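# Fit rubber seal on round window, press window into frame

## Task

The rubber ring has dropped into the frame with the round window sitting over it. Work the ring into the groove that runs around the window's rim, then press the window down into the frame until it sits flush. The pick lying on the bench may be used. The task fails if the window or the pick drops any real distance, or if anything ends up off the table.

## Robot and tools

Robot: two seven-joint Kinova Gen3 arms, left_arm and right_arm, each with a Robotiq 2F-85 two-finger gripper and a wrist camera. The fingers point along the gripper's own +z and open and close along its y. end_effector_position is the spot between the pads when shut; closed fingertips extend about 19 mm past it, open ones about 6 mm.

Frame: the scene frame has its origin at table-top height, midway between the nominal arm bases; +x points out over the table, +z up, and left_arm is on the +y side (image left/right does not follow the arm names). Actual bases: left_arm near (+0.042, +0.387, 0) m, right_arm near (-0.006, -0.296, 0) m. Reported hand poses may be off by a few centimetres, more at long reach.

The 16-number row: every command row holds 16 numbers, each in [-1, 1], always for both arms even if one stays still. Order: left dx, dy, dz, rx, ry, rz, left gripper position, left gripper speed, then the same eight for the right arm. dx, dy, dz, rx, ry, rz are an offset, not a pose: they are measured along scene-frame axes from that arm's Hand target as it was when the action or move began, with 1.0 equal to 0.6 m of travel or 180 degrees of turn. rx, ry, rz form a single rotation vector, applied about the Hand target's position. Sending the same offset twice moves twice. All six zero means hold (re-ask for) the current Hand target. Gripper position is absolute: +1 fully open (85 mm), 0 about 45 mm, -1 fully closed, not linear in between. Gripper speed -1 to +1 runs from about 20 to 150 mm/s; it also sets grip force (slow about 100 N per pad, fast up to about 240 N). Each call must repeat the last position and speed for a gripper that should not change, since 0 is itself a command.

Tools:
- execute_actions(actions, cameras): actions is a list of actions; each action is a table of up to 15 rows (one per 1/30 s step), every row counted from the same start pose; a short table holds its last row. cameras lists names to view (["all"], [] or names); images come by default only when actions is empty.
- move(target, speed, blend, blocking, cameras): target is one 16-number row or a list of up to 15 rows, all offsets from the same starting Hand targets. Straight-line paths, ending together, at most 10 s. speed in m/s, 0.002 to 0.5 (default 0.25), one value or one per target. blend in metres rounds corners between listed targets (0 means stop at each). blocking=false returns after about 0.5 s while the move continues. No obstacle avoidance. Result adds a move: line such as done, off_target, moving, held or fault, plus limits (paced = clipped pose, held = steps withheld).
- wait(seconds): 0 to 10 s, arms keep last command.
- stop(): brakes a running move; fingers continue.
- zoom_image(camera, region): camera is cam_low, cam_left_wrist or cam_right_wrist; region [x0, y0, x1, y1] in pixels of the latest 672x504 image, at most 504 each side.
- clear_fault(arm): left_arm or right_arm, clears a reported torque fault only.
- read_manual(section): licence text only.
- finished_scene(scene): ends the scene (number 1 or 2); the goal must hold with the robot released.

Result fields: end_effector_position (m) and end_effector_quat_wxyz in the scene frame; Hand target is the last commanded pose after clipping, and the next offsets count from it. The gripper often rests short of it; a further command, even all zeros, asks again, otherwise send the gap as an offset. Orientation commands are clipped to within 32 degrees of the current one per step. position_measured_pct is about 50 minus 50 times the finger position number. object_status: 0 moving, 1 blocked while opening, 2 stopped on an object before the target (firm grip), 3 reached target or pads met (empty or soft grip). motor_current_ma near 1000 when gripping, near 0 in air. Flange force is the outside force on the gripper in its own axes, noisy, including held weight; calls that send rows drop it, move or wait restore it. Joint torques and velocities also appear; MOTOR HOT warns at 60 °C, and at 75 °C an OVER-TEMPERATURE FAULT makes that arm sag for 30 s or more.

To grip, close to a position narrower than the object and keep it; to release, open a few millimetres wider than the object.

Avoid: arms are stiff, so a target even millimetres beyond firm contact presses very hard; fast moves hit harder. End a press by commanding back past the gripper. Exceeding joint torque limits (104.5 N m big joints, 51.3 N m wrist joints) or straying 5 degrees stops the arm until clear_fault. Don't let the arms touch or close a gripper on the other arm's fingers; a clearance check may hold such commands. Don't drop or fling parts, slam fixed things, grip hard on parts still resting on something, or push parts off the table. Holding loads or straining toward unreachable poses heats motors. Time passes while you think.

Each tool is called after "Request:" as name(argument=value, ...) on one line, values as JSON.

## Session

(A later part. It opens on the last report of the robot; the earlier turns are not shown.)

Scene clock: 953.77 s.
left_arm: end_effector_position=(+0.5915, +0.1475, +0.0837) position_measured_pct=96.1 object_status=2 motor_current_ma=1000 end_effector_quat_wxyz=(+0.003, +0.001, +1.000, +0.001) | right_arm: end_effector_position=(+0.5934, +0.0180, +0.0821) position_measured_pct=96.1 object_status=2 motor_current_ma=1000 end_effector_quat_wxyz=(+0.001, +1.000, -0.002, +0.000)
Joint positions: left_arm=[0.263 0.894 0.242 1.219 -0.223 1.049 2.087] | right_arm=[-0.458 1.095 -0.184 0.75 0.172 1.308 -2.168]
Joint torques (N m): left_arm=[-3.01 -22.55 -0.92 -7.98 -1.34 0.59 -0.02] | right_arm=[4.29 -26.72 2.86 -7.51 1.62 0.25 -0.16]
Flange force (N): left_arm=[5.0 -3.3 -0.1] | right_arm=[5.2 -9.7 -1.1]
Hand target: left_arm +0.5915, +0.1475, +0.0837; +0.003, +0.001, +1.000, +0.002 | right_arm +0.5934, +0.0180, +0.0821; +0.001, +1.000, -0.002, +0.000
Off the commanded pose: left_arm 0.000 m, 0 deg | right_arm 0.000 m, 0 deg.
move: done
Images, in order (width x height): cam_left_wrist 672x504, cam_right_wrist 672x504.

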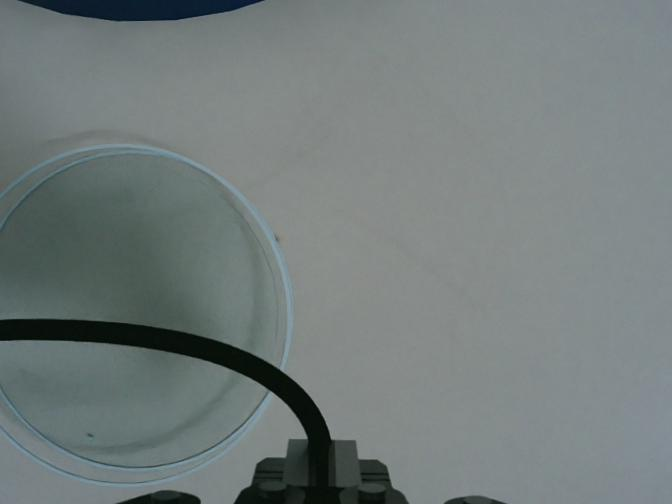

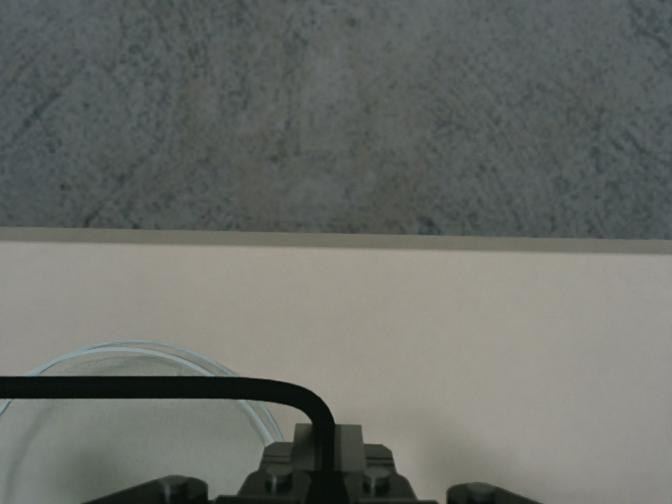

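Request:
move(target=[[0,0,-0.0373,0,0.045,0,-1,-0.8,0,0,-0.033,0,0.045,0,-1,-0.6],[0.0067,0,-0.1012,0,0.045,0,-1,-0.8,0.0067,0,-0.0968,0,0.045,0,-1,-0.6]], speed=[0.06,0.04], cameras=["cam_right_wrist","cam_left_wrist"])

Scene clock: 964.70 s.
left_arm: end_effector_position=(+0.5955, +0.1475, +0.0231) position_measured_pct=96.1 object_status=2 motor_current_ma=1000 end_effector_quat_wxyz=(-0.068, +0.001, +0.998, +0.001) | right_arm: end_effector_position=(+0.5974, +0.0180, +0.0240) position_measured_pct=96.1 object_status=2 motor_current_ma=1000 end_effector_quat_wxyz=(+0.001, +0.998, -0.002, -0.070)
Joint positions: left_arm=[0.246 1.081 0.261 1.031 -0.198 1.18 2.033] | right_arm=[-0.448 1.333 -0.203 0.403 0.13 1.537 -2.101]
Joint torques (N m): left_arm=[-3.1 -24.13 -0.59 -7.56 -1.34 0.81 -0.05] | right_arm=[4.3 -27.83 2.7 -7.41 1.56 0.53 -0.2]
Flange force (N): left_arm=[5.4 -3.5 -0.1] | right_arm=no reading
Hand target: left_arm +0.5955, +0.1475, +0.0230; -0.068, +0.001, +0.998, +0.001 | right_arm +0.5974, +0.0180, +0.0240; +0.001, +0.998, -0.002, -0.070
Off the commanded pose: left_arm 0.000 m, 0 deg | right_arm 0.000 m, 0 deg.
move: done
Images, in order (width x height): cam_left_wrist 672x504, cam_right_wrist 672x504.

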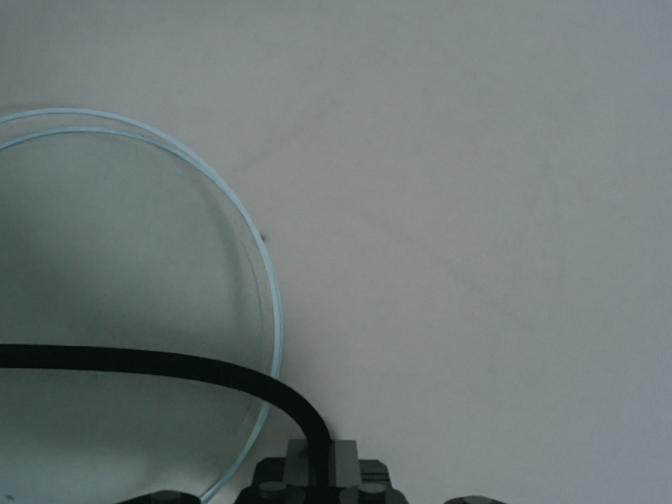

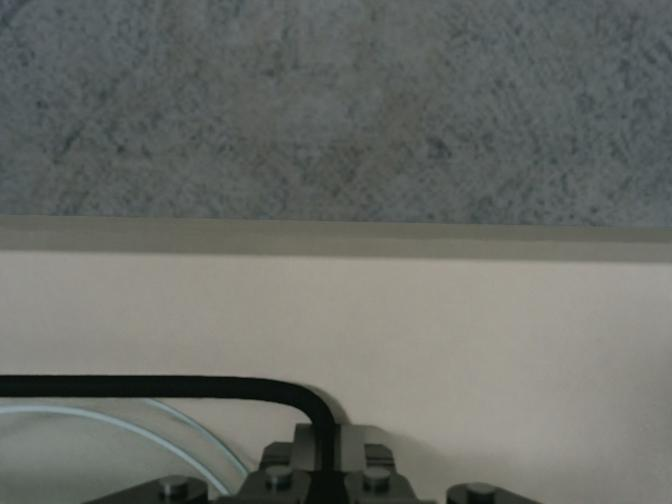

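Request:
move(target=[[-0.0617,0.01,0,0,0,0,-1,-0.8,-0.0617,-0.01,0,0,0,0,-1,-0.6]], speed=[0.03], cameras=["cam_right_wrist","cam_left_wrist"])

Scene clock: 971.53 s.
left_arm: end_effector_position=(+0.5585, +0.1535, +0.0230) position_measured_pct=96.1 object_status=2 motor_current_ma=1000 end_effector_quat_wxyz=(-0.068, +0.001, +0.998, +0.001) | right_arm: end_effector_position=(+0.5604, +0.0120, +0.0240) position_measured_pct=96.1 object_status=2 motor_current_ma=1000 end_effector_quat_wxyz=(+0.001, +0.998, -0.002, -0.070)
Joint positions: left_arm=[0.24 1.002 0.259 1.223 -0.194 1.07 2.06] | right_arm=[-0.434 1.187 -0.213 0.75 0.132 1.34 -2.145]
Joint torques (N m): left_arm=[-5.85 -21.8 -3.49 -5.64 -2.7 1.93 -0.02] | right_arm=[7.6 -24.97 5.13 -5.09 2.94 1.79 -0.28]
Flange force (N): left_arm=[4.2 -9.7 -1.0] | right_arm=[6.5 -16.4 -2.9]
Hand target: left_arm +0.5585, +0.1535, +0.0230; -0.068, +0.001, +0.998, +0.001 | right_arm +0.5604, +0.0120, +0.0240; +0.001, +0.998, -0.002, -0.070
Off the commanded pose: left_arm 0.000 m, 0 deg | right_arm 0.000 m, 0 deg.
move: done
Images, in order (width x height): cam_left_wrist 672x504, cam_right_wrist 672x504.

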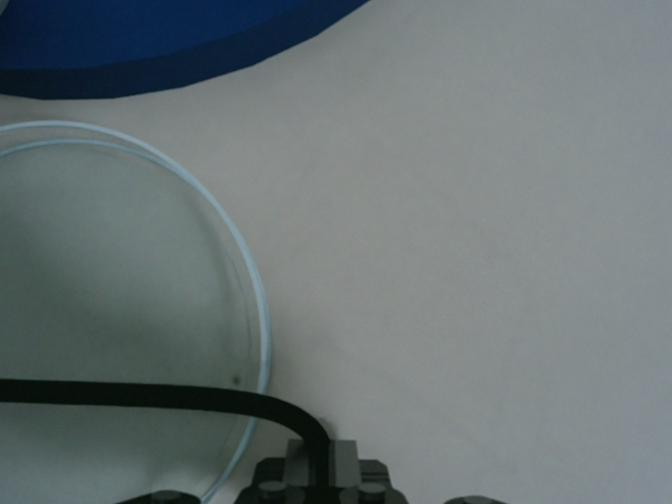

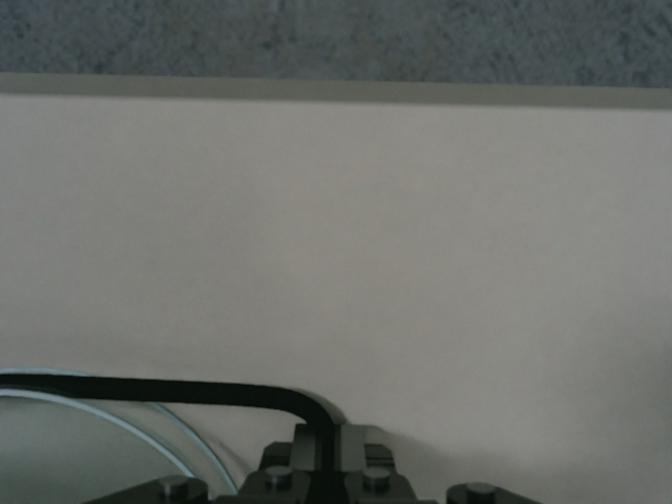

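Request:
move(target=[[-0.0417,0,0,0,0,0,-1,-0.8,-0.0417,0,0,0,0,0,-1,-0.6]], speed=[0.025], cameras=["cam_right_wrist","cam_left_wrist"])

Request:
zoom_image(camera="cam_right_wrist", region=[0, 300, 340, 504])

Scene clock: 981.03 s.
left_arm: end_effector_position=(+0.5335, +0.1535, +0.0230) position_measured_pct=96.1 object_status=2 motor_current_ma=1000 end_effector_quat_wxyz=(-0.068, +0.001, +0.998, +0.001) | right_arm: end_effector_position=(+0.5354, +0.0120, +0.0240) position_measured_pct=96.1 object_status=2 motor_current_ma=1000 end_effector_quat_wxyz=(+0.001, +0.998, -0.002, -0.070)
Joint positions: left_arm=[0.246 0.957 0.258 1.331 -0.19 1.006 2.082] | right_arm=[-0.438 1.122 -0.219 0.902 0.132 1.252 -2.174]
Joint torques (N m): left_arm=[-5.93 -19.84 -4.06 -3.18 -2.61 3.51 0.01] | right_arm=[7.37 -22.99 5.2 -3.03 2.75 2.93 -0.3]
Flange force (N): left_arm=[1.4 -11.7 -1.1] | right_arm=[7.6 -17.4 -3.3]
Hand target: left_arm +0.5335, +0.1535, +0.0230; -0.068, +0.001, +0.998, +0.001 | right_arm +0.5354, +0.0120, +0.0240; +0.001, +0.998, -0.002, -0.070
Off the commanded pose: left_arm 0.000 m, 0 deg | right_arm 0.000 m, 0 deg.
move: done
Images, in order (width x height): cam_left_wrist 672x504, cam_right_wrist 672x504.

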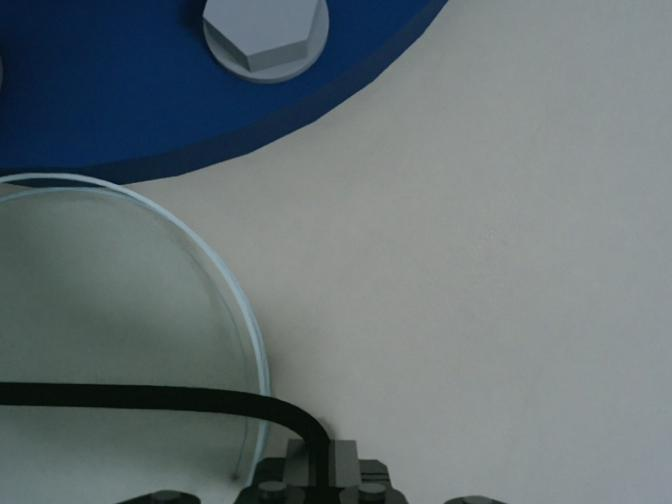

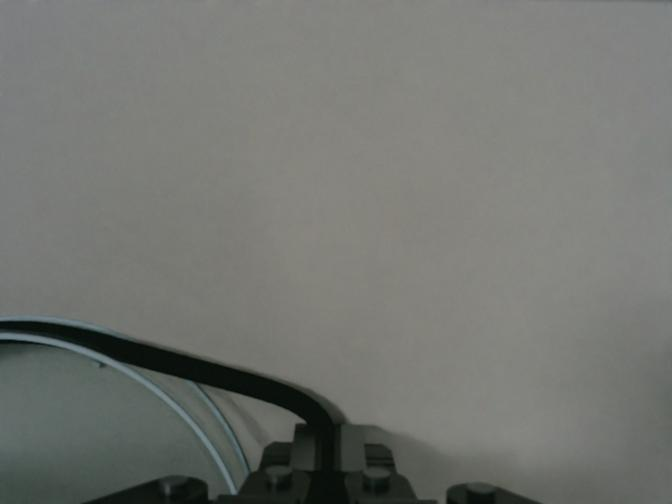

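Scaled by 1.482.

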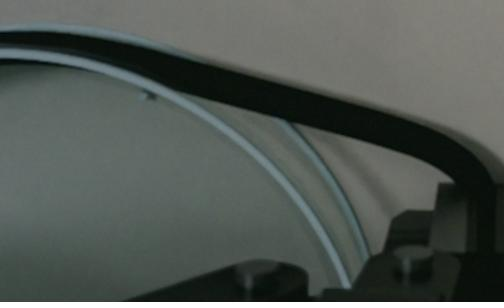

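Request:
move(target=[[-0.025,0,0,0,0,0,-1,-0.8,-0.025,0,0,0,0,0,-1,-0.6]], speed=[0.02], cameras=["cam_right_wrist","cam_left_wrist"])

Scene clock: 984.40 s.
left_arm: end_effector_position=(+0.5185, +0.1535, +0.0230) position_measured_pct=96.1 object_status=2 motor_current_ma=1000 end_effector_quat_wxyz=(-0.068, +0.001, +0.998, +0.001) | right_arm: end_effector_position=(+0.5204, +0.0120, +0.0240) position_measured_pct=96.1 object_status=2 motor_current_ma=1000 end_effector_quat_wxyz=(+0.001, +0.998, -0.002, -0.070)
Joint positions: left_arm=[0.251 0.932 0.258 1.392 -0.188 0.97 2.096] | right_arm=[-0.442 1.089 -0.221 0.983 0.132 1.205 -2.191]
Joint torques (N m): left_arm=[-2.71 -16.09 -1.63 2.36 -0.84 5.98 -0.02] | right_arm=[7.22 -20.28 5.36 0.53 2.51 5.64 -0.25]
Flange force (N): left_arm=[-9.3 -10.6 -4.0] | right_arm=[10.7 -19.7 -3.4]
Hand target: left_arm +0.5185, +0.1535, +0.0230; -0.068, +0.001, +0.998, +0.001 | right_arm +0.5204, +0.0120, +0.0240; +0.001, +0.998, -0.002, -0.070
Off the commanded pose: left_arm 0.000 m, 0 deg | right_arm 0.000 m, 0 deg.
move: done
Images, in order (width x height): cam_left_wrist 672x504, cam_right_wrist 672x504.

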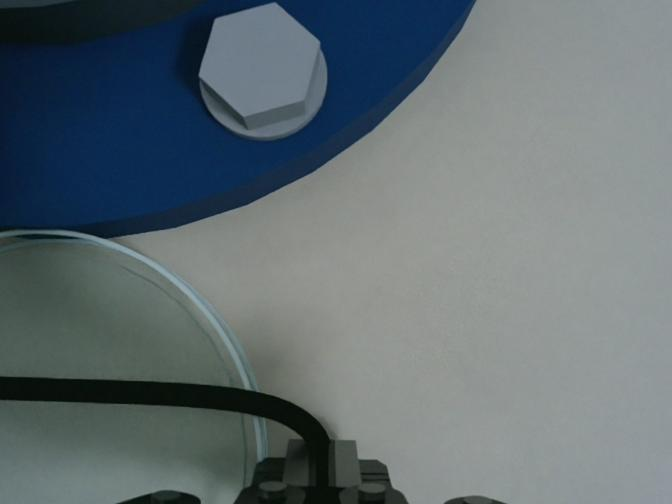

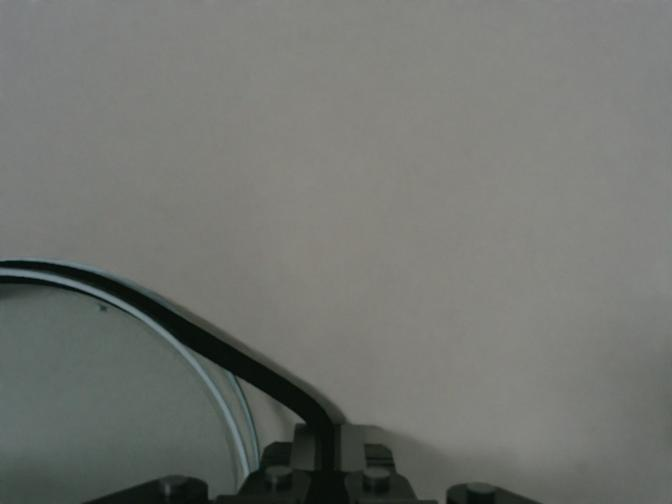

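Request:
move(target=[[-0.0133,0,0,0,0,0,-1,-0.8,-0.0133,0,0,0,0,0,-1,-0.6]], speed=[0.02], cameras=["cam_right_wrist","cam_left_wrist"])

Scene clock: 988.57 s.
left_arm: end_effector_position=(+0.5105, +0.1535, +0.0230) position_measured_pct=96.1 object_status=2 motor_current_ma=1000 end_effector_quat_wxyz=(-0.068, +0.001, +0.998, +0.001) | right_arm: end_effector_position=(+0.5125, +0.0120, +0.0240) position_measured_pct=96.1 object_status=2 motor_current_ma=1000 end_effector_quat_wxyz=(+0.001, +0.998, -0.002, -0.070)
Joint positions: left_arm=[0.254 0.919 0.258 1.423 -0.187 0.951 2.103] | right_arm=[-0.444 1.072 -0.223 1.023 0.131 1.182 -2.2]
Joint torques (N m): left_arm=[-2.33 -14.43 -1.62 5.66 -0.56 7.84 0] | right_arm=[6.84 -18.44 5.12 3.47 2.12 7.47 -0.26]
Flange force (N): left_arm=[-15.0 -12.8 -4.5] | right_arm=[15.6 -22.2 -4.1]
Hand target: left_arm +0.5105, +0.1535, +0.0230; -0.068, +0.001, +0.998, +0.001 | right_arm +0.5124, +0.0120, +0.0240; +0.001, +0.998, -0.002, -0.070
Off the commanded pose: left_arm 0.000 m, 0 deg | right_arm 0.000 m, 0 deg.
move: done
Images, in order (width x height): cam_left_wrist 672x504, cam_right_wrist 672x504.

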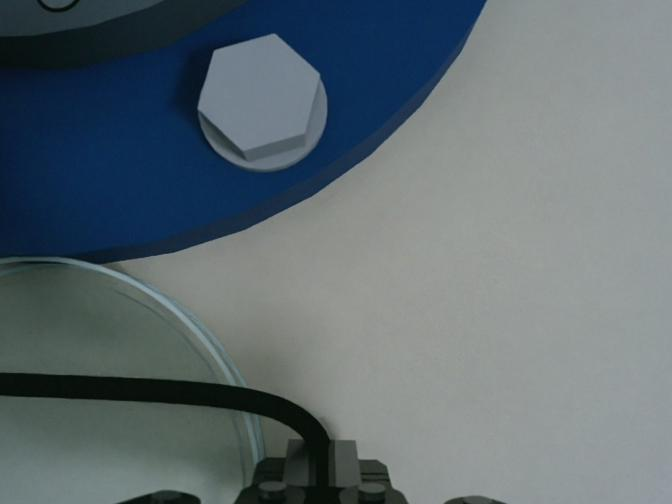

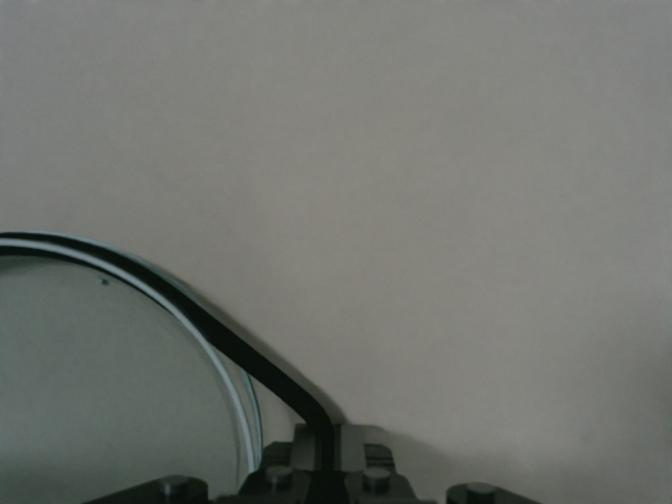

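Request:
move(target=[[-0.02,-0.005,0,0,0,0.0333,-1,-0.8,-0.02,0.005,0,0,0,-0.0333,-1,-0.6]], speed=[0.02], cameras=["cam_right_wrist"])

Request:
move(target=[[-0.0167,-0.005,0,0,0,0.04,-1,-0.8,-0.0167,0.005,0,0,0,-0.04,-1,-0.6]], speed=[0.02], cameras=["cam_right_wrist","cam_left_wrist"])

Scene clock: 997.33 s.
left_arm: end_effector_position=(+0.4985, +0.1505, +0.0230) position_measured_pct=96.1 object_status=2 motor_current_ma=1000 end_effector_quat_wxyz=(-0.068, -0.051, +0.996, -0.002) | right_arm: end_effector_position=(+0.5004, +0.0150, +0.0240) position_measured_pct=96.1 object_status=2 motor_current_ma=1000 end_effector_quat_wxyz=(-0.002, +0.996, -0.054, -0.070)
Joint positions: left_arm=[0.267 0.897 0.237 1.472 -0.152 0.912 2.192] | right_arm=[-0.453 1.044 -0.208 1.086 0.102 1.135 -2.301]
Joint torques (N m): left_arm=[5.07 -10.16 5.23 11.45 2.99 9.64 0.13] | right_arm=[-0.52 -15.87 -0.85 7.44 -1.35 9.41 -0.2]
Flange force (N): left_arm=[-28.1 -7.0 -9.0] | right_arm=[24.4 -17.7 -5.2]
Hand target: left_arm +0.4985, +0.1505, +0.0230; -0.068, -0.051, +0.996, -0.002 | right_arm +0.5004, +0.0150, +0.0240; -0.002, +0.996, -0.054, -0.070
Off the commanded pose: left_arm 0.000 m, 0 deg | right_arm 0.000 m, 0 deg.
move: done
Images, in order (width x height): cam_right_wrist 672x504.

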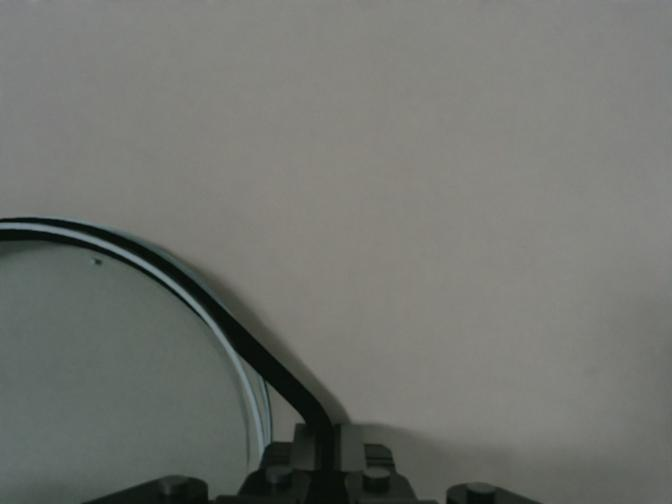

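Scene clock: 1001.03 s.
left_arm: end_effector_position=(+0.4885, +0.1475, +0.0230) position_measured_pct=96.1 object_status=2 motor_current_ma=1000 end_effector_quat_wxyz=(-0.067, -0.113, +0.991, -0.006) | right_arm: end_effector_position=(+0.4904, +0.0180, +0.0240) position_measured_pct=98.7 object_status=0 motor_current_ma=370 end_effector_quat_wxyz=(-0.007, +0.991, -0.117, -0.070)
Joint positions: left_arm=[0.282 0.877 0.213 1.515 -0.109 0.874 2.292] | right_arm=[-0.464 1.019 -0.187 1.143 0.067 1.088 -2.415]
Joint torques (N m): left_arm=[-0.06 -20.45 1.85 -6.76 0.17 0.12 -0.15] | right_arm=[0.95 -24.86 -0.04 -6.88 0.02 -0.29 -0.1]
Flange force (N): left_arm=[3.9 2.6 -0.6] | right_arm=[2.2 -3.9 -0.6]
Hand target: left_arm +0.4885, +0.1475, +0.0230; -0.067, -0.113, +0.991, -0.006 | right_arm +0.4904, +0.0180, +0.0240; -0.007, +0.991, -0.117, -0.070
Off the commanded pose: left_arm 0.000 m, 0 deg | right_arm 0.000 m, 0 deg.
move: done
Images, in order (width x height): cam_left_wrist 672x504, cam_right_wrist 672x504.

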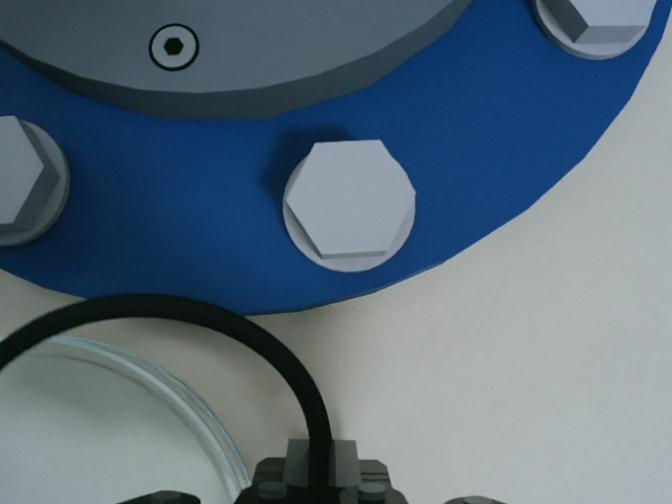

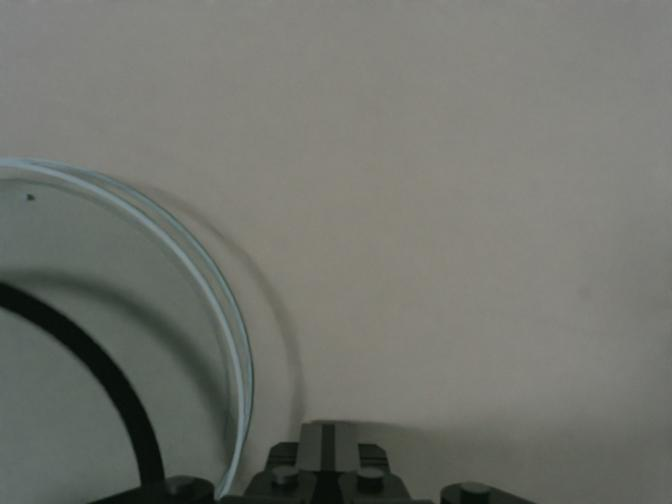

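Request:
move(target=[[0,0.01,0.12,0,0,0,-1,-0.8,0,-0.06,0.06,0,0,0,0.1,0],[0,0.01,0.15,0,0,-0.0733,-1,-0.8,0,-0.1,0.2,0,0,0.0733,0.1,0]], speed=[0.1])

Request:
move(target=[[0,-0.01,0,0,-0.045,0,-1,-0.8,0,0,0,0,-0.045,0,0.1,0]], speed=[0.1])

Request:
move(target=[[0.02,0,-0.03,-0.111,0,0,-1,-0.8,0.02,0,0,0.111,0,0,0.1,0]], speed=[0.1], cameras=["cam_right_wrist","cam_left_wrist"])

speed must be one number or one for each of the 2 targets, got a list of 1; nothing of the call was run

not run: a call was refused earlier in this reply.

not run: a call was refused earlier in this reply.

Request:
move(target=[[0,0.01,0.12,0,0,0,-1,-0.8,0,-0.06,0.06,0,0,0,0.1,0],[0,0.01,0.15,0,0,-0.0733,-1,-0.8,0,-0.1,0.2,0,0,0.0733,0.1,0]], speed=0.1)

Request:
move(target=[[0,-0.01,0,0,-0.045,0,-1,-0.8,0,0,0,0,-0.045,0,0.1,0]], speed=0.1)

Request:
move(target=[[0.02,0,-0.03,-0.111,0,0,-1,-0.8,0.02,0,0,0.111,0,0,0.1,0]], speed=0.1, cameras=["cam_right_wrist","cam_left_wrist"])

Scene clock: 1021.03 s.
left_arm: end_effector_position=(+0.4885, +0.1535, +0.1130) position_measured_pct=96.1 object_status=2 motor_current_ma=1000 end_effector_quat_wxyz=(-0.068, +0.001, +0.998, +0.001) | right_arm: end_effector_position=(+0.4904, -0.0420, +0.1439) position_measured_pct=45.0 object_status=3 motor_current_ma=0 end_effector_quat_wxyz=(+0.001, +0.998, -0.002, -0.070)
Joint positions: left_arm=[0.248 0.747 0.285 1.445 -0.151 1.099 2.108] | right_arm=[-0.364 0.824 -0.239 1.146 0.108 1.311 -2.152]
Joint torques (N m): left_arm=[-0.08 -19.75 1.88 -7.98 0.13 0.09 -0.2] | right_arm=[0.98 -23.07 -0.14 -7.56 0.11 -0.41 -0.16]
Flange force (N): left_arm=[4.6 1.6 0.4] | right_arm=[3.3 -3.2 -2.3]
Hand target: left_arm +0.4885, +0.1535, +0.1130; -0.068, +0.001, +0.998, +0.001 | right_arm +0.4904, -0.0420, +0.1440; +0.001, +0.998, -0.002, -0.070
Off the commanded pose: left_arm 0.000 m, 0 deg | right_arm 0.000 m, 0 deg.
move: done

Scene clock: 1022.20 s.
left_arm: end_effector_position=(+0.4885, +0.1475, +0.1130) position_measured_pct=96.1 object_status=2 motor_current_ma=1000 end_effector_quat_wxyz=(+0.003, +0.001, +1.000, +0.001) | right_arm: end_effector_position=(+0.4904, -0.0420, +0.1440) position_measured_pct=45.0 object_status=3 motor_current_ma=0 end_effector_quat_wxyz=(+0.001, +1.000, -0.002, +0.000)
Joint positions: left_arm=[0.302 0.669 0.248 1.585 -0.201 0.909 2.182] | right_arm=[-0.397 0.73 -0.216 1.324 0.163 1.106 -2.212]
Joint torques (N m): left_arm=[-0.05 -18.76 1.44 -8.04 -0.02 -0.18 -0.22] | right_arm=[1.03 -21.91 0.17 -7.9 0.24 -0.63 -0.08]
Flange force (N): left_arm=[4.2 1.7 0.1] | right_arm=[1.8 -2.9 -1.0]
Hand target: left_arm +0.4885, +0.1475, +0.1130; +0.003, +0.001, +1.000, +0.002 | right_arm +0.4904, -0.0420, +0.1440; +0.001, +1.000, -0.002, +0.000
Off the commanded pose: left_arm 0.000 m, 0 deg | right_arm 0.000 m, 0 deg.
move: done

Scene clock: 1024.40 s.
left_arm: end_effector_position=(+0.5005, +0.1475, +0.0950) position_measured_pct=96.1 object_status=2 motor_current_ma=1000 end_effector_quat_wxyz=(+0.003, +0.001, +0.985, -0.172) | right_arm: end_effector_position=(+0.5024, -0.0420, +0.1440) position_measured_pct=45.0 object_status=3 motor_current_ma=0 end_effector_quat_wxyz=(-0.172, +0.985, -0.002, +0.000)
Joint positions: left_arm=[-0.072 0.717 0.494 1.735 0.021 0.645 1.84] | right_arm=[-0.084 0.717 -0.416 1.46 -0.065 0.873 -1.929]
Joint torques (N m): left_arm=[-0.11 -17.6 3.64 -7.25 0.53 -0.46 0.02] | right_arm=[0.78 -20.7 -1.57 -7.59 -0.44 -0.86 -0.11]
Flange force (N): left_arm=[4.1 1.0 -0.5] | right_arm=[1.8 -1.6 -0.4]
Hand target: left_arm +0.5005, +0.1475, +0.0950; +0.003, +0.001, +0.985, -0.172 | right_arm +0.5024, -0.0420, +0.1440; -0.172, +0.985, -0.002, +0.000
Off the commanded pose: left_arm 0.000 m, 0 deg | right_arm 0.000 m, 0 deg.
move: done
Images, in order (width x height): cam_left_wrist 672x504, cam_right_wrist 672x504.

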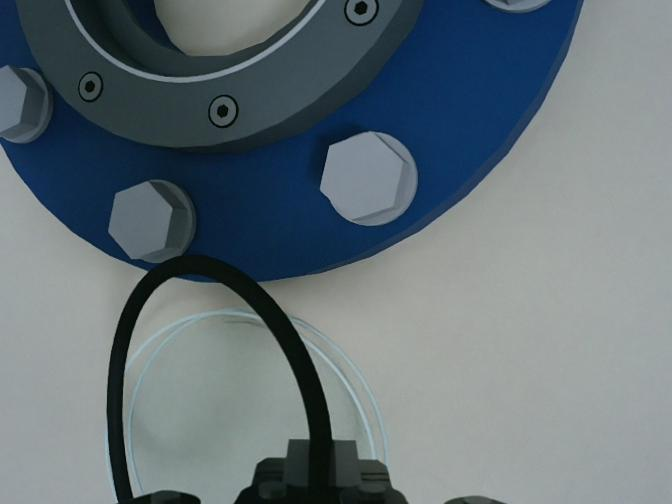

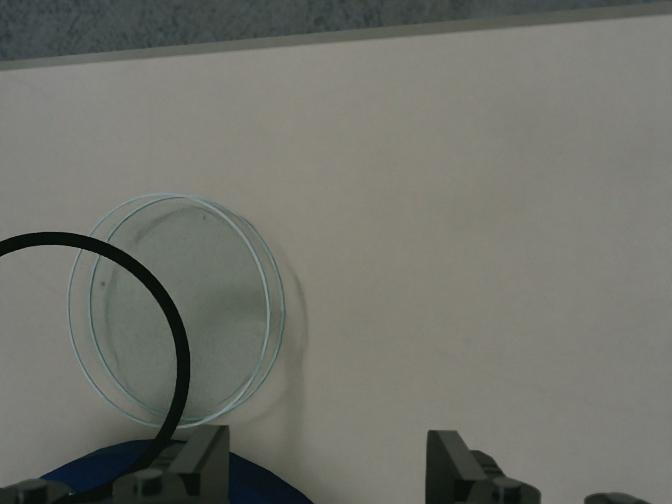

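Request:
move(target=[[0,0,0,0,0,0,-1,-0.8,0.0127,0.1625,-0.08,0,0,0,0.1,0],[0,0,0,0,0,0,-1,-0.8,0.0127,0.1625,-0.1433,0,0,0,0.1,0]], speed=[0.1,0.05], cameras=["cam_right_wrist"])

Scene clock: 1031.50 s.
left_arm: end_effector_position=(+0.5005, +0.1475, +0.0950) position_measured_pct=96.1 object_status=2 motor_current_ma=1000 end_effector_quat_wxyz=(+0.003, +0.001, +0.985, -0.172) | right_arm: end_effector_position=(+0.5100, +0.0555, +0.0581) position_measured_pct=45.0 object_status=3 motor_current_ma=0 end_effector_quat_wxyz=(-0.172, +0.985, -0.002, +0.000)
Joint positions: left_arm=[-0.072 0.717 0.494 1.735 0.021 0.645 1.84] | right_arm=[-0.288 0.916 -0.368 1.356 -0.019 0.733 -2.06]
Joint torques (N m): left_arm=[-0.11 -17.35 3.47 -7.19 0.56 -0.48 -0.13] | right_arm=[0.91 -23.09 -1.72 -7.01 -0.34 -1.17 -0.09]
Flange force (N): left_arm=[4.3 0.6 -1.1] | right_arm=[2.6 -2.4 -0.4]
Hand target: left_arm +0.5005, +0.1475, +0.0950; +0.003, +0.001, +0.985, -0.172 | right_arm +0.5100, +0.0555, +0.0580; -0.172, +0.985, -0.002, +0.000
Off the commanded pose: left_arm 0.000 m, 0 deg | right_arm 0.000 m, 0 deg.
move: done
Images, in order (width x height): cam_right_wrist 672x504.

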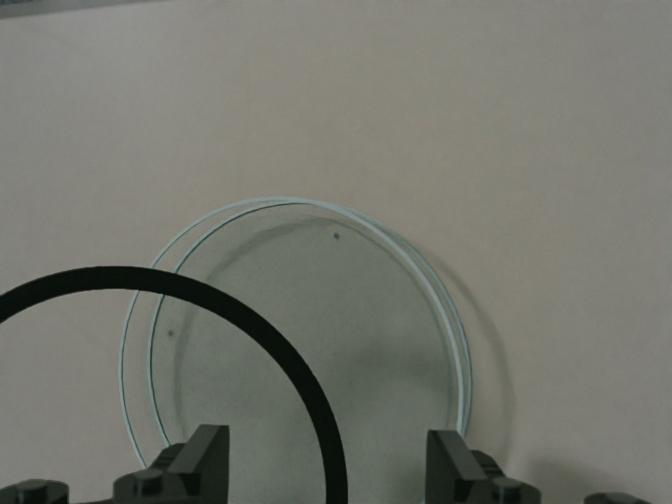

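Request:
move(target=[[0,0,0,0,0,0,-1,-0.8,0,0,0,0,0,0,-1,0.2]], speed=0.05)

Request:
move(target=[[0,0,0,0,0,0,-0.5,0.2,0,0,0,0,0,0,-1,0.2]], speed=0.05, cameras=["cam_left_wrist","cam_right_wrist"])

Scene clock: 1035.73 s.
left_arm: end_effector_position=(+0.5005, +0.1475, +0.0950) position_measured_pct=96.1 object_status=2 motor_current_ma=1000 end_effector_quat_wxyz=(+0.003, +0.001, +0.985, -0.172) | right_arm: end_effector_position=(+0.5100, +0.0555, +0.0580) position_measured_pct=95.7 object_status=0 motor_current_ma=910 end_effector_quat_wxyz=(-0.172, +0.985, -0.002, +0.000)
Joint positions: left_arm=[-0.072 0.717 0.494 1.735 0.021 0.645 1.84] | right_arm=[-0.288 0.916 -0.368 1.356 -0.019 0.733 -2.06]
Joint torques (N m): left_arm=[-0.06 -17.41 3.48 -7.2 0.54 -0.47 -0.11] | right_arm=[0.95 -23.46 -1.77 -7.08 -0.33 -1.11 -0.11]
Flange force (N): left_arm=[4.3 0.8 -1.0] | right_arm=[2.8 -2.3 0.3]
Hand target: left_arm +0.5005, +0.1475, +0.0950; +0.003, +0.001, +0.985, -0.172 | right_arm +0.5100, +0.0555, +0.0580; -0.172, +0.985, -0.002, +0.000
Off the commanded pose: left_arm 0.000 m, 0 deg | right_arm 0.000 m, 0 deg.
move: done

Scene clock: 1036.30 s.
left_arm: end_effector_position=(+0.5005, +0.1475, +0.0950) position_measured_pct=74.9 object_status=0 motor_current_ma=0 end_effector_quat_wxyz=(+0.003, +0.001, +0.985, -0.172) | right_arm: end_effector_position=(+0.5100, +0.0555, +0.0580) position_measured_pct=96.1 object_status=2 motor_current_ma=1000 end_effector_quat_wxyz=(-0.172, +0.985, -0.002, +0.000)
Joint positions: left_arm=[-0.072 0.717 0.494 1.735 0.021 0.645 1.84] | right_arm=[-0.288 0.916 -0.368 1.356 -0.019 0.733 -2.06]
Joint torques (N m): left_arm=[-0.09 -17.34 3.47 -7.21 0.55 -0.49 -0.1] | right_arm=[0.95 -23.41 -1.86 -7.13 -0.35 -1.09 -0.08]
Flange force (N): left_arm=[4.3 0.7 -1.1] | right_arm=[2.4 -2.3 0.3]
Hand target: left_arm +0.5005, +0.1475, +0.0950; +0.003, +0.001, +0.985, -0.172 | right_arm +0.5100, +0.0555, +0.0580; -0.172, +0.985, -0.002, +0.000
Off the commanded pose: left_arm 0.000 m, 0 deg | right_arm 0.000 m, 0 deg.
move: done
Images, in order (width x height): cam_left_wrist 672x504, cam_right_wrist 672x504.

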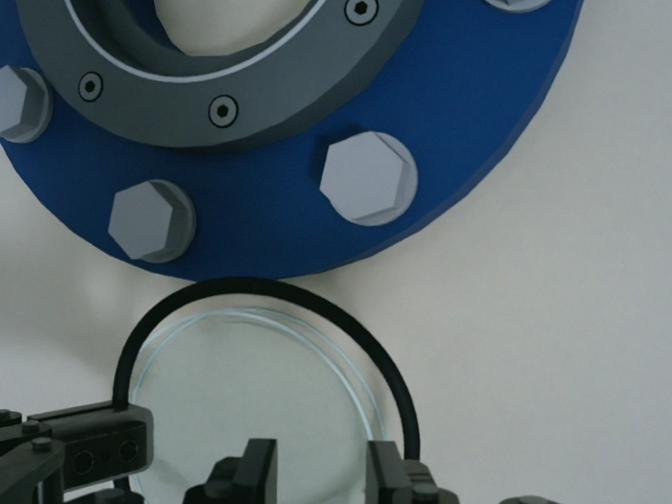

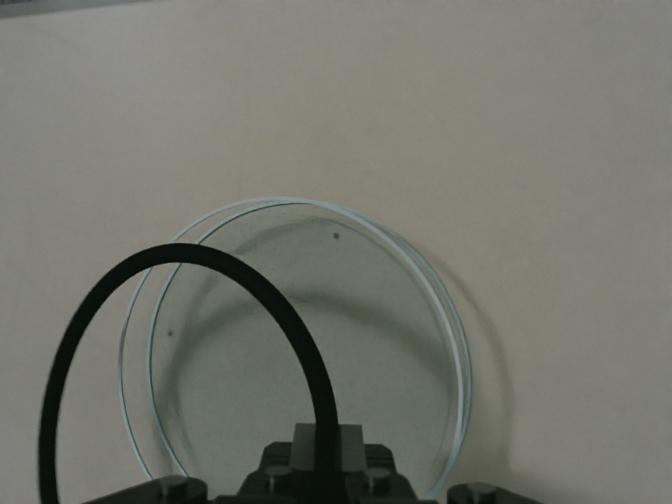

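Request:
move(target=[[0,0.03,0.03,0,0,0,0,0.2,0,0,0,0,0,0,-1,0.2],[0.004,0.0158,0.01,0.111,0,0,0,0.2,0,0,0,0,0,0,-1,0.2]], speed=0.06, cameras=["cam_left_wrist","cam_right_wrist"])

Scene clock: 1053.10 s.
left_arm: end_effector_position=(+0.5029, +0.1570, +0.1010) position_measured_pct=49.8 object_status=3 motor_current_ma=0 end_effector_quat_wxyz=(+0.003, +0.001, +1.000, +0.001) | right_arm: end_effector_position=(+0.5100, +0.0555, +0.0580) position_measured_pct=96.1 object_status=2 motor_current_ma=1000 end_effector_quat_wxyz=(-0.172, +0.985, -0.002, +0.000)
Joint positions: left_arm=[0.276 0.703 0.248 1.565 -0.211 0.896 2.158] | right_arm=[-0.288 0.916 -0.368 1.356 -0.019 0.733 -2.06]
Joint torques (N m): left_arm=[-0.15 -19.13 1.63 -7.97 -0.17 -0.15 -0.26] | right_arm=[1.02 -23.4 -1.78 -7.14 -0.32 -1.09 -0.11]
Flange force (N): left_arm=[4.7 1.4 0.0] | right_arm=[2.4 -2.3 0.3]
Hand target: left_arm +0.5029, +0.1570, +0.1010; +0.003, +0.001, +1.000, +0.002 | right_arm +0.5100, +0.0555, +0.0580; -0.172, +0.985, -0.002, +0.000
Off the commanded pose: left_arm 0.000 m, 0 deg | right_arm 0.000 m, 0 deg.
move: done
Images, in order (width x height): cam_left_wrist 672x504, cam_right_wrist 672x504.

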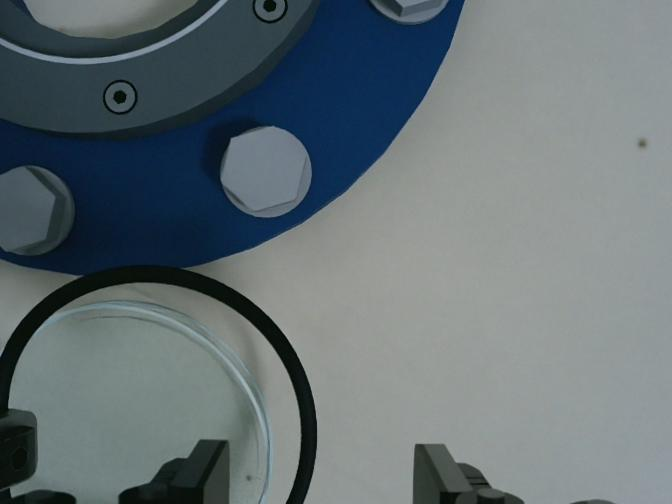

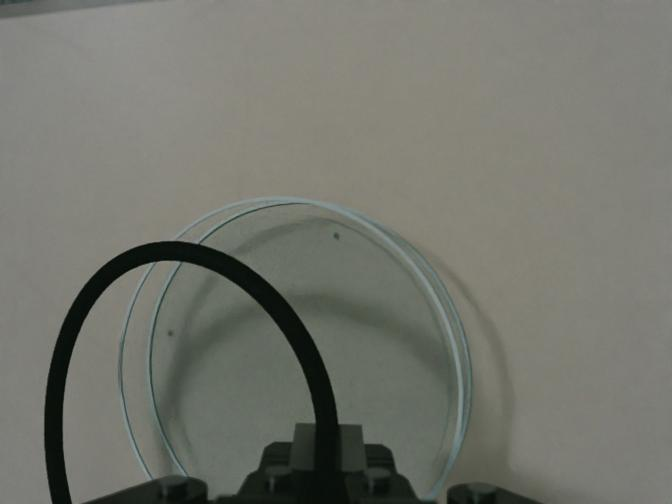

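Request:
move(target=[[0.002,-0.0075,-0.0717,0,0,0,0,0.2,0,0,0,0,0,0,-1,0.2]], speed=0.06, cameras=["cam_left_wrist","cam_right_wrist"])

Scene clock: 1063.23 s.
left_arm: end_effector_position=(+0.5031, +0.1558, +0.0894) position_measured_pct=49.8 object_status=3 motor_current_ma=0 end_effector_quat_wxyz=(+0.003, +0.001, +1.000, +0.002) | right_arm: end_effector_position=(+0.5100, +0.0555, +0.0580) position_measured_pct=96.1 object_status=2 motor_current_ma=1000 end_effector_quat_wxyz=(-0.172, +0.985, -0.002, +0.000)
Joint positions: left_arm=[0.281 0.722 0.243 1.572 -0.216 0.87 2.164] | right_arm=[-0.288 0.916 -0.368 1.356 -0.019 0.733 -2.06]
Joint torques (N m): left_arm=[-0.2 -19.14 1.5 -7.87 -0.03 -0.19 -0.15] | right_arm=[0.97 -23.43 -1.81 -7.14 -0.32 -1.08 -0.1]
Flange force (N): left_arm=[4.9 1.7 -0.4] | right_arm=[2.4 -2.2 0.3]
Hand target: left_arm +0.5031, +0.1558, +0.0895; +0.003, +0.001, +1.000, +0.002 (not the last commanded pose) | right_arm +0.5100, +0.0555, +0.0580; -0.172, +0.985, -0.002, +0.000
Off the commanded pose: left_arm 0.032 m, 0 deg | right_arm 0.000 m, 0 deg.
move: held (left_arm; a check stopped the path); limits=held
pose unreachable (left arm): on one or more control steps of this call, first in action 0 (counted from 0), this arm could not follow its commanded pose, so it was not sent that pose on those steps. It may still have moved: this result reports where it is.
cause: moving toward the commanded pose would bring a part of the arm too close to another arm (this arm's gripper and the right arm's gripper, 5 mm apart when this arm was first held).
Images, in order (width x height): cam_left_wrist 672x504, cam_right_wrist 672x504.

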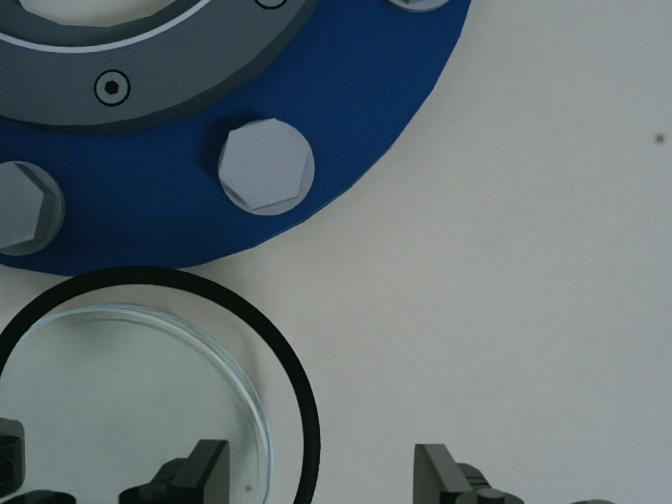

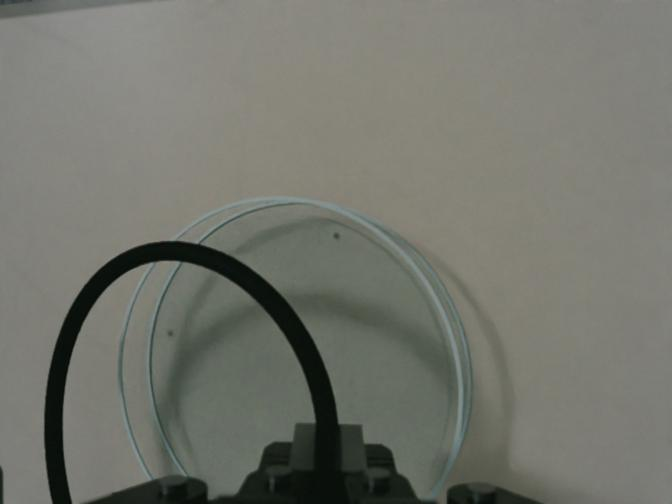

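Request:
move(target=[0.0015,0.0037,0,-0.111,0,0,-0.2,0.2,0,0,0,0,0,0,-1,0.2], speed=0.1, cameras=["all"])

Scene clock: 1094.97 s.
left_arm: end_effector_position=(+0.5041, +0.1580, +0.0895) position_measured_pct=60.2 object_status=3 motor_current_ma=0 end_effector_quat_wxyz=(+0.003, +0.001, +0.985, -0.172) | right_arm: end_effector_position=(+0.5100, +0.0555, +0.0580) position_measured_pct=96.1 object_status=2 motor_current_ma=1000 end_effector_quat_wxyz=(-0.172, +0.985, -0.002, +0.000)
Joint positions: left_arm=[-0.104 0.732 0.51 1.737 -0.001 0.639 1.834] | right_arm=[-0.288 0.916 -0.368 1.356 -0.019 0.733 -2.06]
Joint torques (N m): left_arm=[0.06 -17.43 3.91 -7.06 0.54 -0.46 0.07] | right_arm=[0.96 -23.51 -1.81 -7.08 -0.31 -1.13 -0.09]
Flange force (N): left_arm=[4.2 1.2 -1.0] | right_arm=[2.9 -2.4 0.4]
Hand target: left_arm +0.5041, +0.1580, +0.0895; +0.003, +0.001, +0.985, -0.172 | right_arm +0.5100, +0.0555, +0.0580; -0.172, +0.985, -0.002, +0.000
Off the commanded pose: left_arm 0.000 m, 0 deg | right_arm 0.000 m, 0 deg.
move: done

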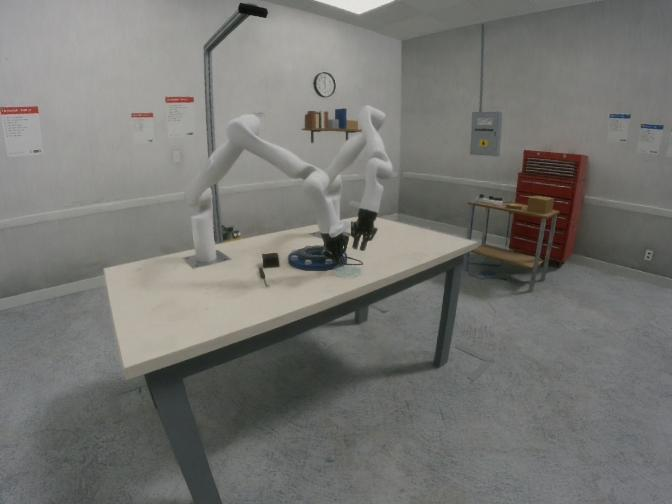

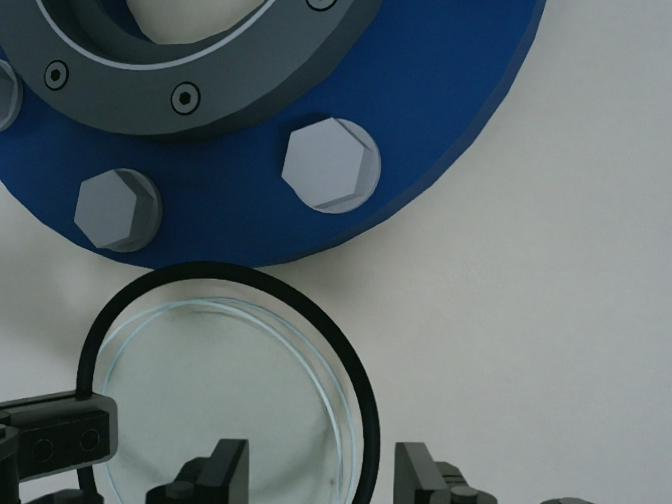

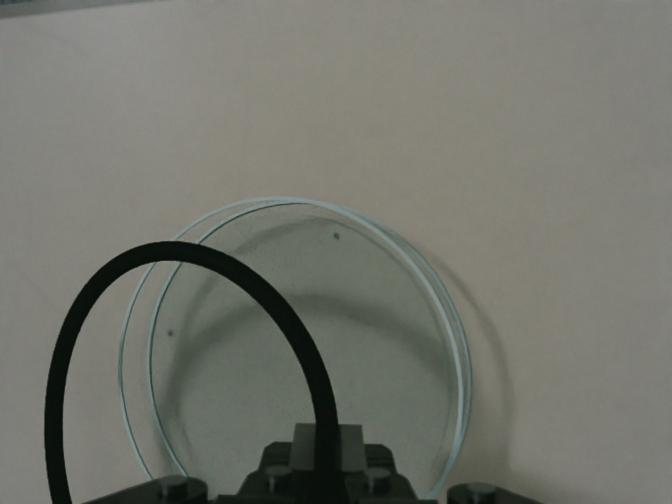

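Request:
move(target=[0.0015,-0.0033,-0.0575,0,0,0,-0.2,0.2,0,0,0,0,0,0,-1,0.2], speed=0.06, cameras=["cam_left_wrist","cam_right_wrist"])

Scene clock: 1102.87 s.
left_arm: end_effector_position=(+0.5050, +0.1560, +0.0550) position_measured_pct=60.2 object_status=3 motor_current_ma=0 end_effector_quat_wxyz=(+0.003, +0.001, +0.985, -0.172) | right_arm: end_effector_position=(+0.5100, +0.0555, +0.0580) position_measured_pct=96.1 object_status=2 motor_current_ma=1000 end_effector_quat_wxyz=(-0.172, +0.985, -0.002, +0.000)
Joint positions: left_arm=[-0.086 0.798 0.489 1.753 -0.017 0.56 1.828] | right_arm=[-0.288 0.916 -0.368 1.356 -0.019 0.733 -2.06]
Joint torques (N m): left_arm=[-0.07 -18.33 3.72 -6.45 0.45 -0.67 -0.1] | right_arm=[0.94 -23.43 -1.8 -7.14 -0.3 -1.05 -0.06]
Flange force (N): left_arm=[3.1 0.5 -1.1] | right_arm=[2.3 -2.2 0.4]
Hand target: left_arm +0.5049, +0.1560, +0.0550; +0.003, +0.001, +0.985, -0.172 | right_arm +0.5100, +0.0555, +0.0580; -0.172, +0.985, -0.002, +0.000
Off the commanded pose: left_arm 0.000 m, 0 deg | right_arm 0.000 m, 0 deg.
move: done
Images, in order (width x height): cam_left_wrist 672x504, cam_right_wrist 672x504.

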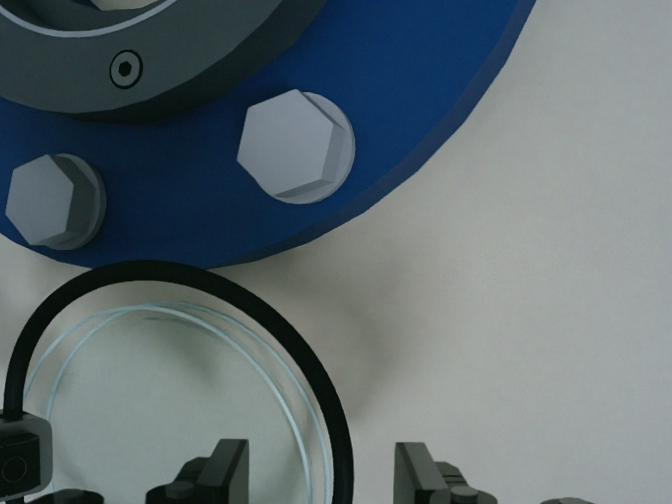

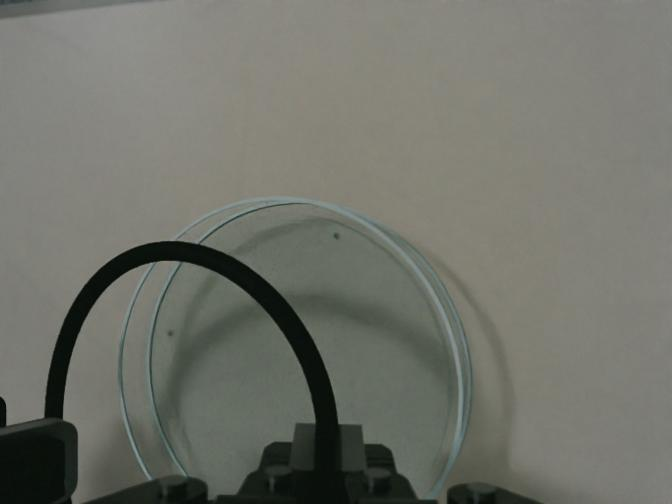

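Request:
move(target=[[0,0.006,-0.0015,0,0,0,-0.2,0.2,0,0,0,0,0,0,-1,0.2],[0,0.006,-0.0015,0,0,0,-1,0.2,0,0,0,0,0,0,-1,0.2]], speed=0.06, cameras=["cam_left_wrist","cam_right_wrist"])

Scene clock: 1111.87 s.
left_arm: end_effector_position=(+0.5049, +0.1596, +0.0541) position_measured_pct=98.7 object_status=0 motor_current_ma=360 end_effector_quat_wxyz=(+0.003, +0.001, +0.985, -0.172) | right_arm: end_effector_position=(+0.5100, +0.0555, +0.0580) position_measured_pct=96.1 object_status=2 motor_current_ma=1000 end_effector_quat_wxyz=(-0.172, +0.985, -0.002, +0.000)
Joint positions: left_arm=[-0.095 0.799 0.49 1.757 -0.018 0.558 1.821] | right_arm=[-0.288 0.916 -0.368 1.356 -0.019 0.733 -2.06]
Joint torques (N m): left_arm=[-0.07 -17.83 3.8 -6.43 0.48 -0.48 -0.1] | right_arm=[0.96 -23.41 -1.77 -7.06 -0.32 -1.06 -0.06]
Flange force (N): left_arm=[4.2 0.4 -1.5] | right_arm=[2.6 -2.4 0.3]
Hand target: left_arm +0.5049, +0.1596, +0.0541; +0.003, +0.001, +0.985, -0.172 | right_arm +0.5100, +0.0555, +0.0580; -0.172, +0.985, -0.002, +0.000
Off the commanded pose: left_arm 0.000 m, 0 deg | right_arm 0.000 m, 0 deg.
move: done
Images, in order (width x height): cam_left_wrist 672x504, cam_right_wrist 672x504.

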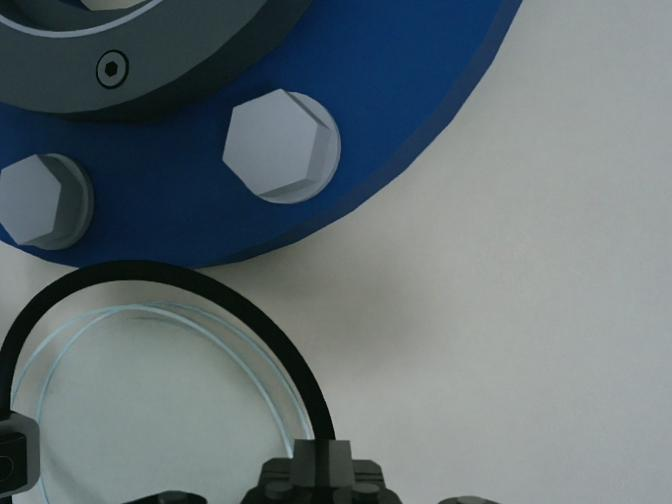

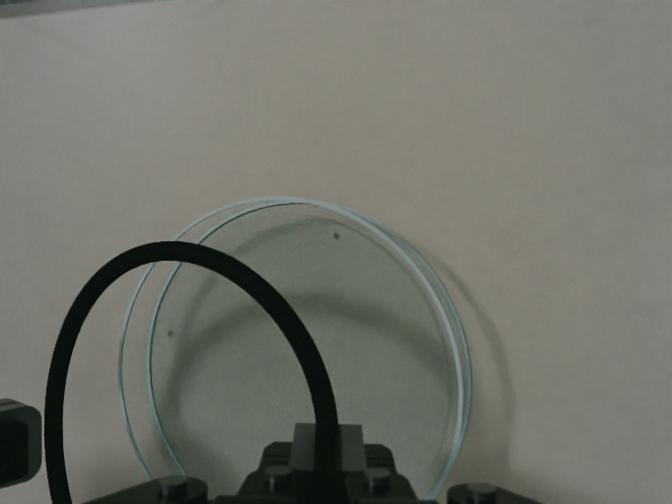

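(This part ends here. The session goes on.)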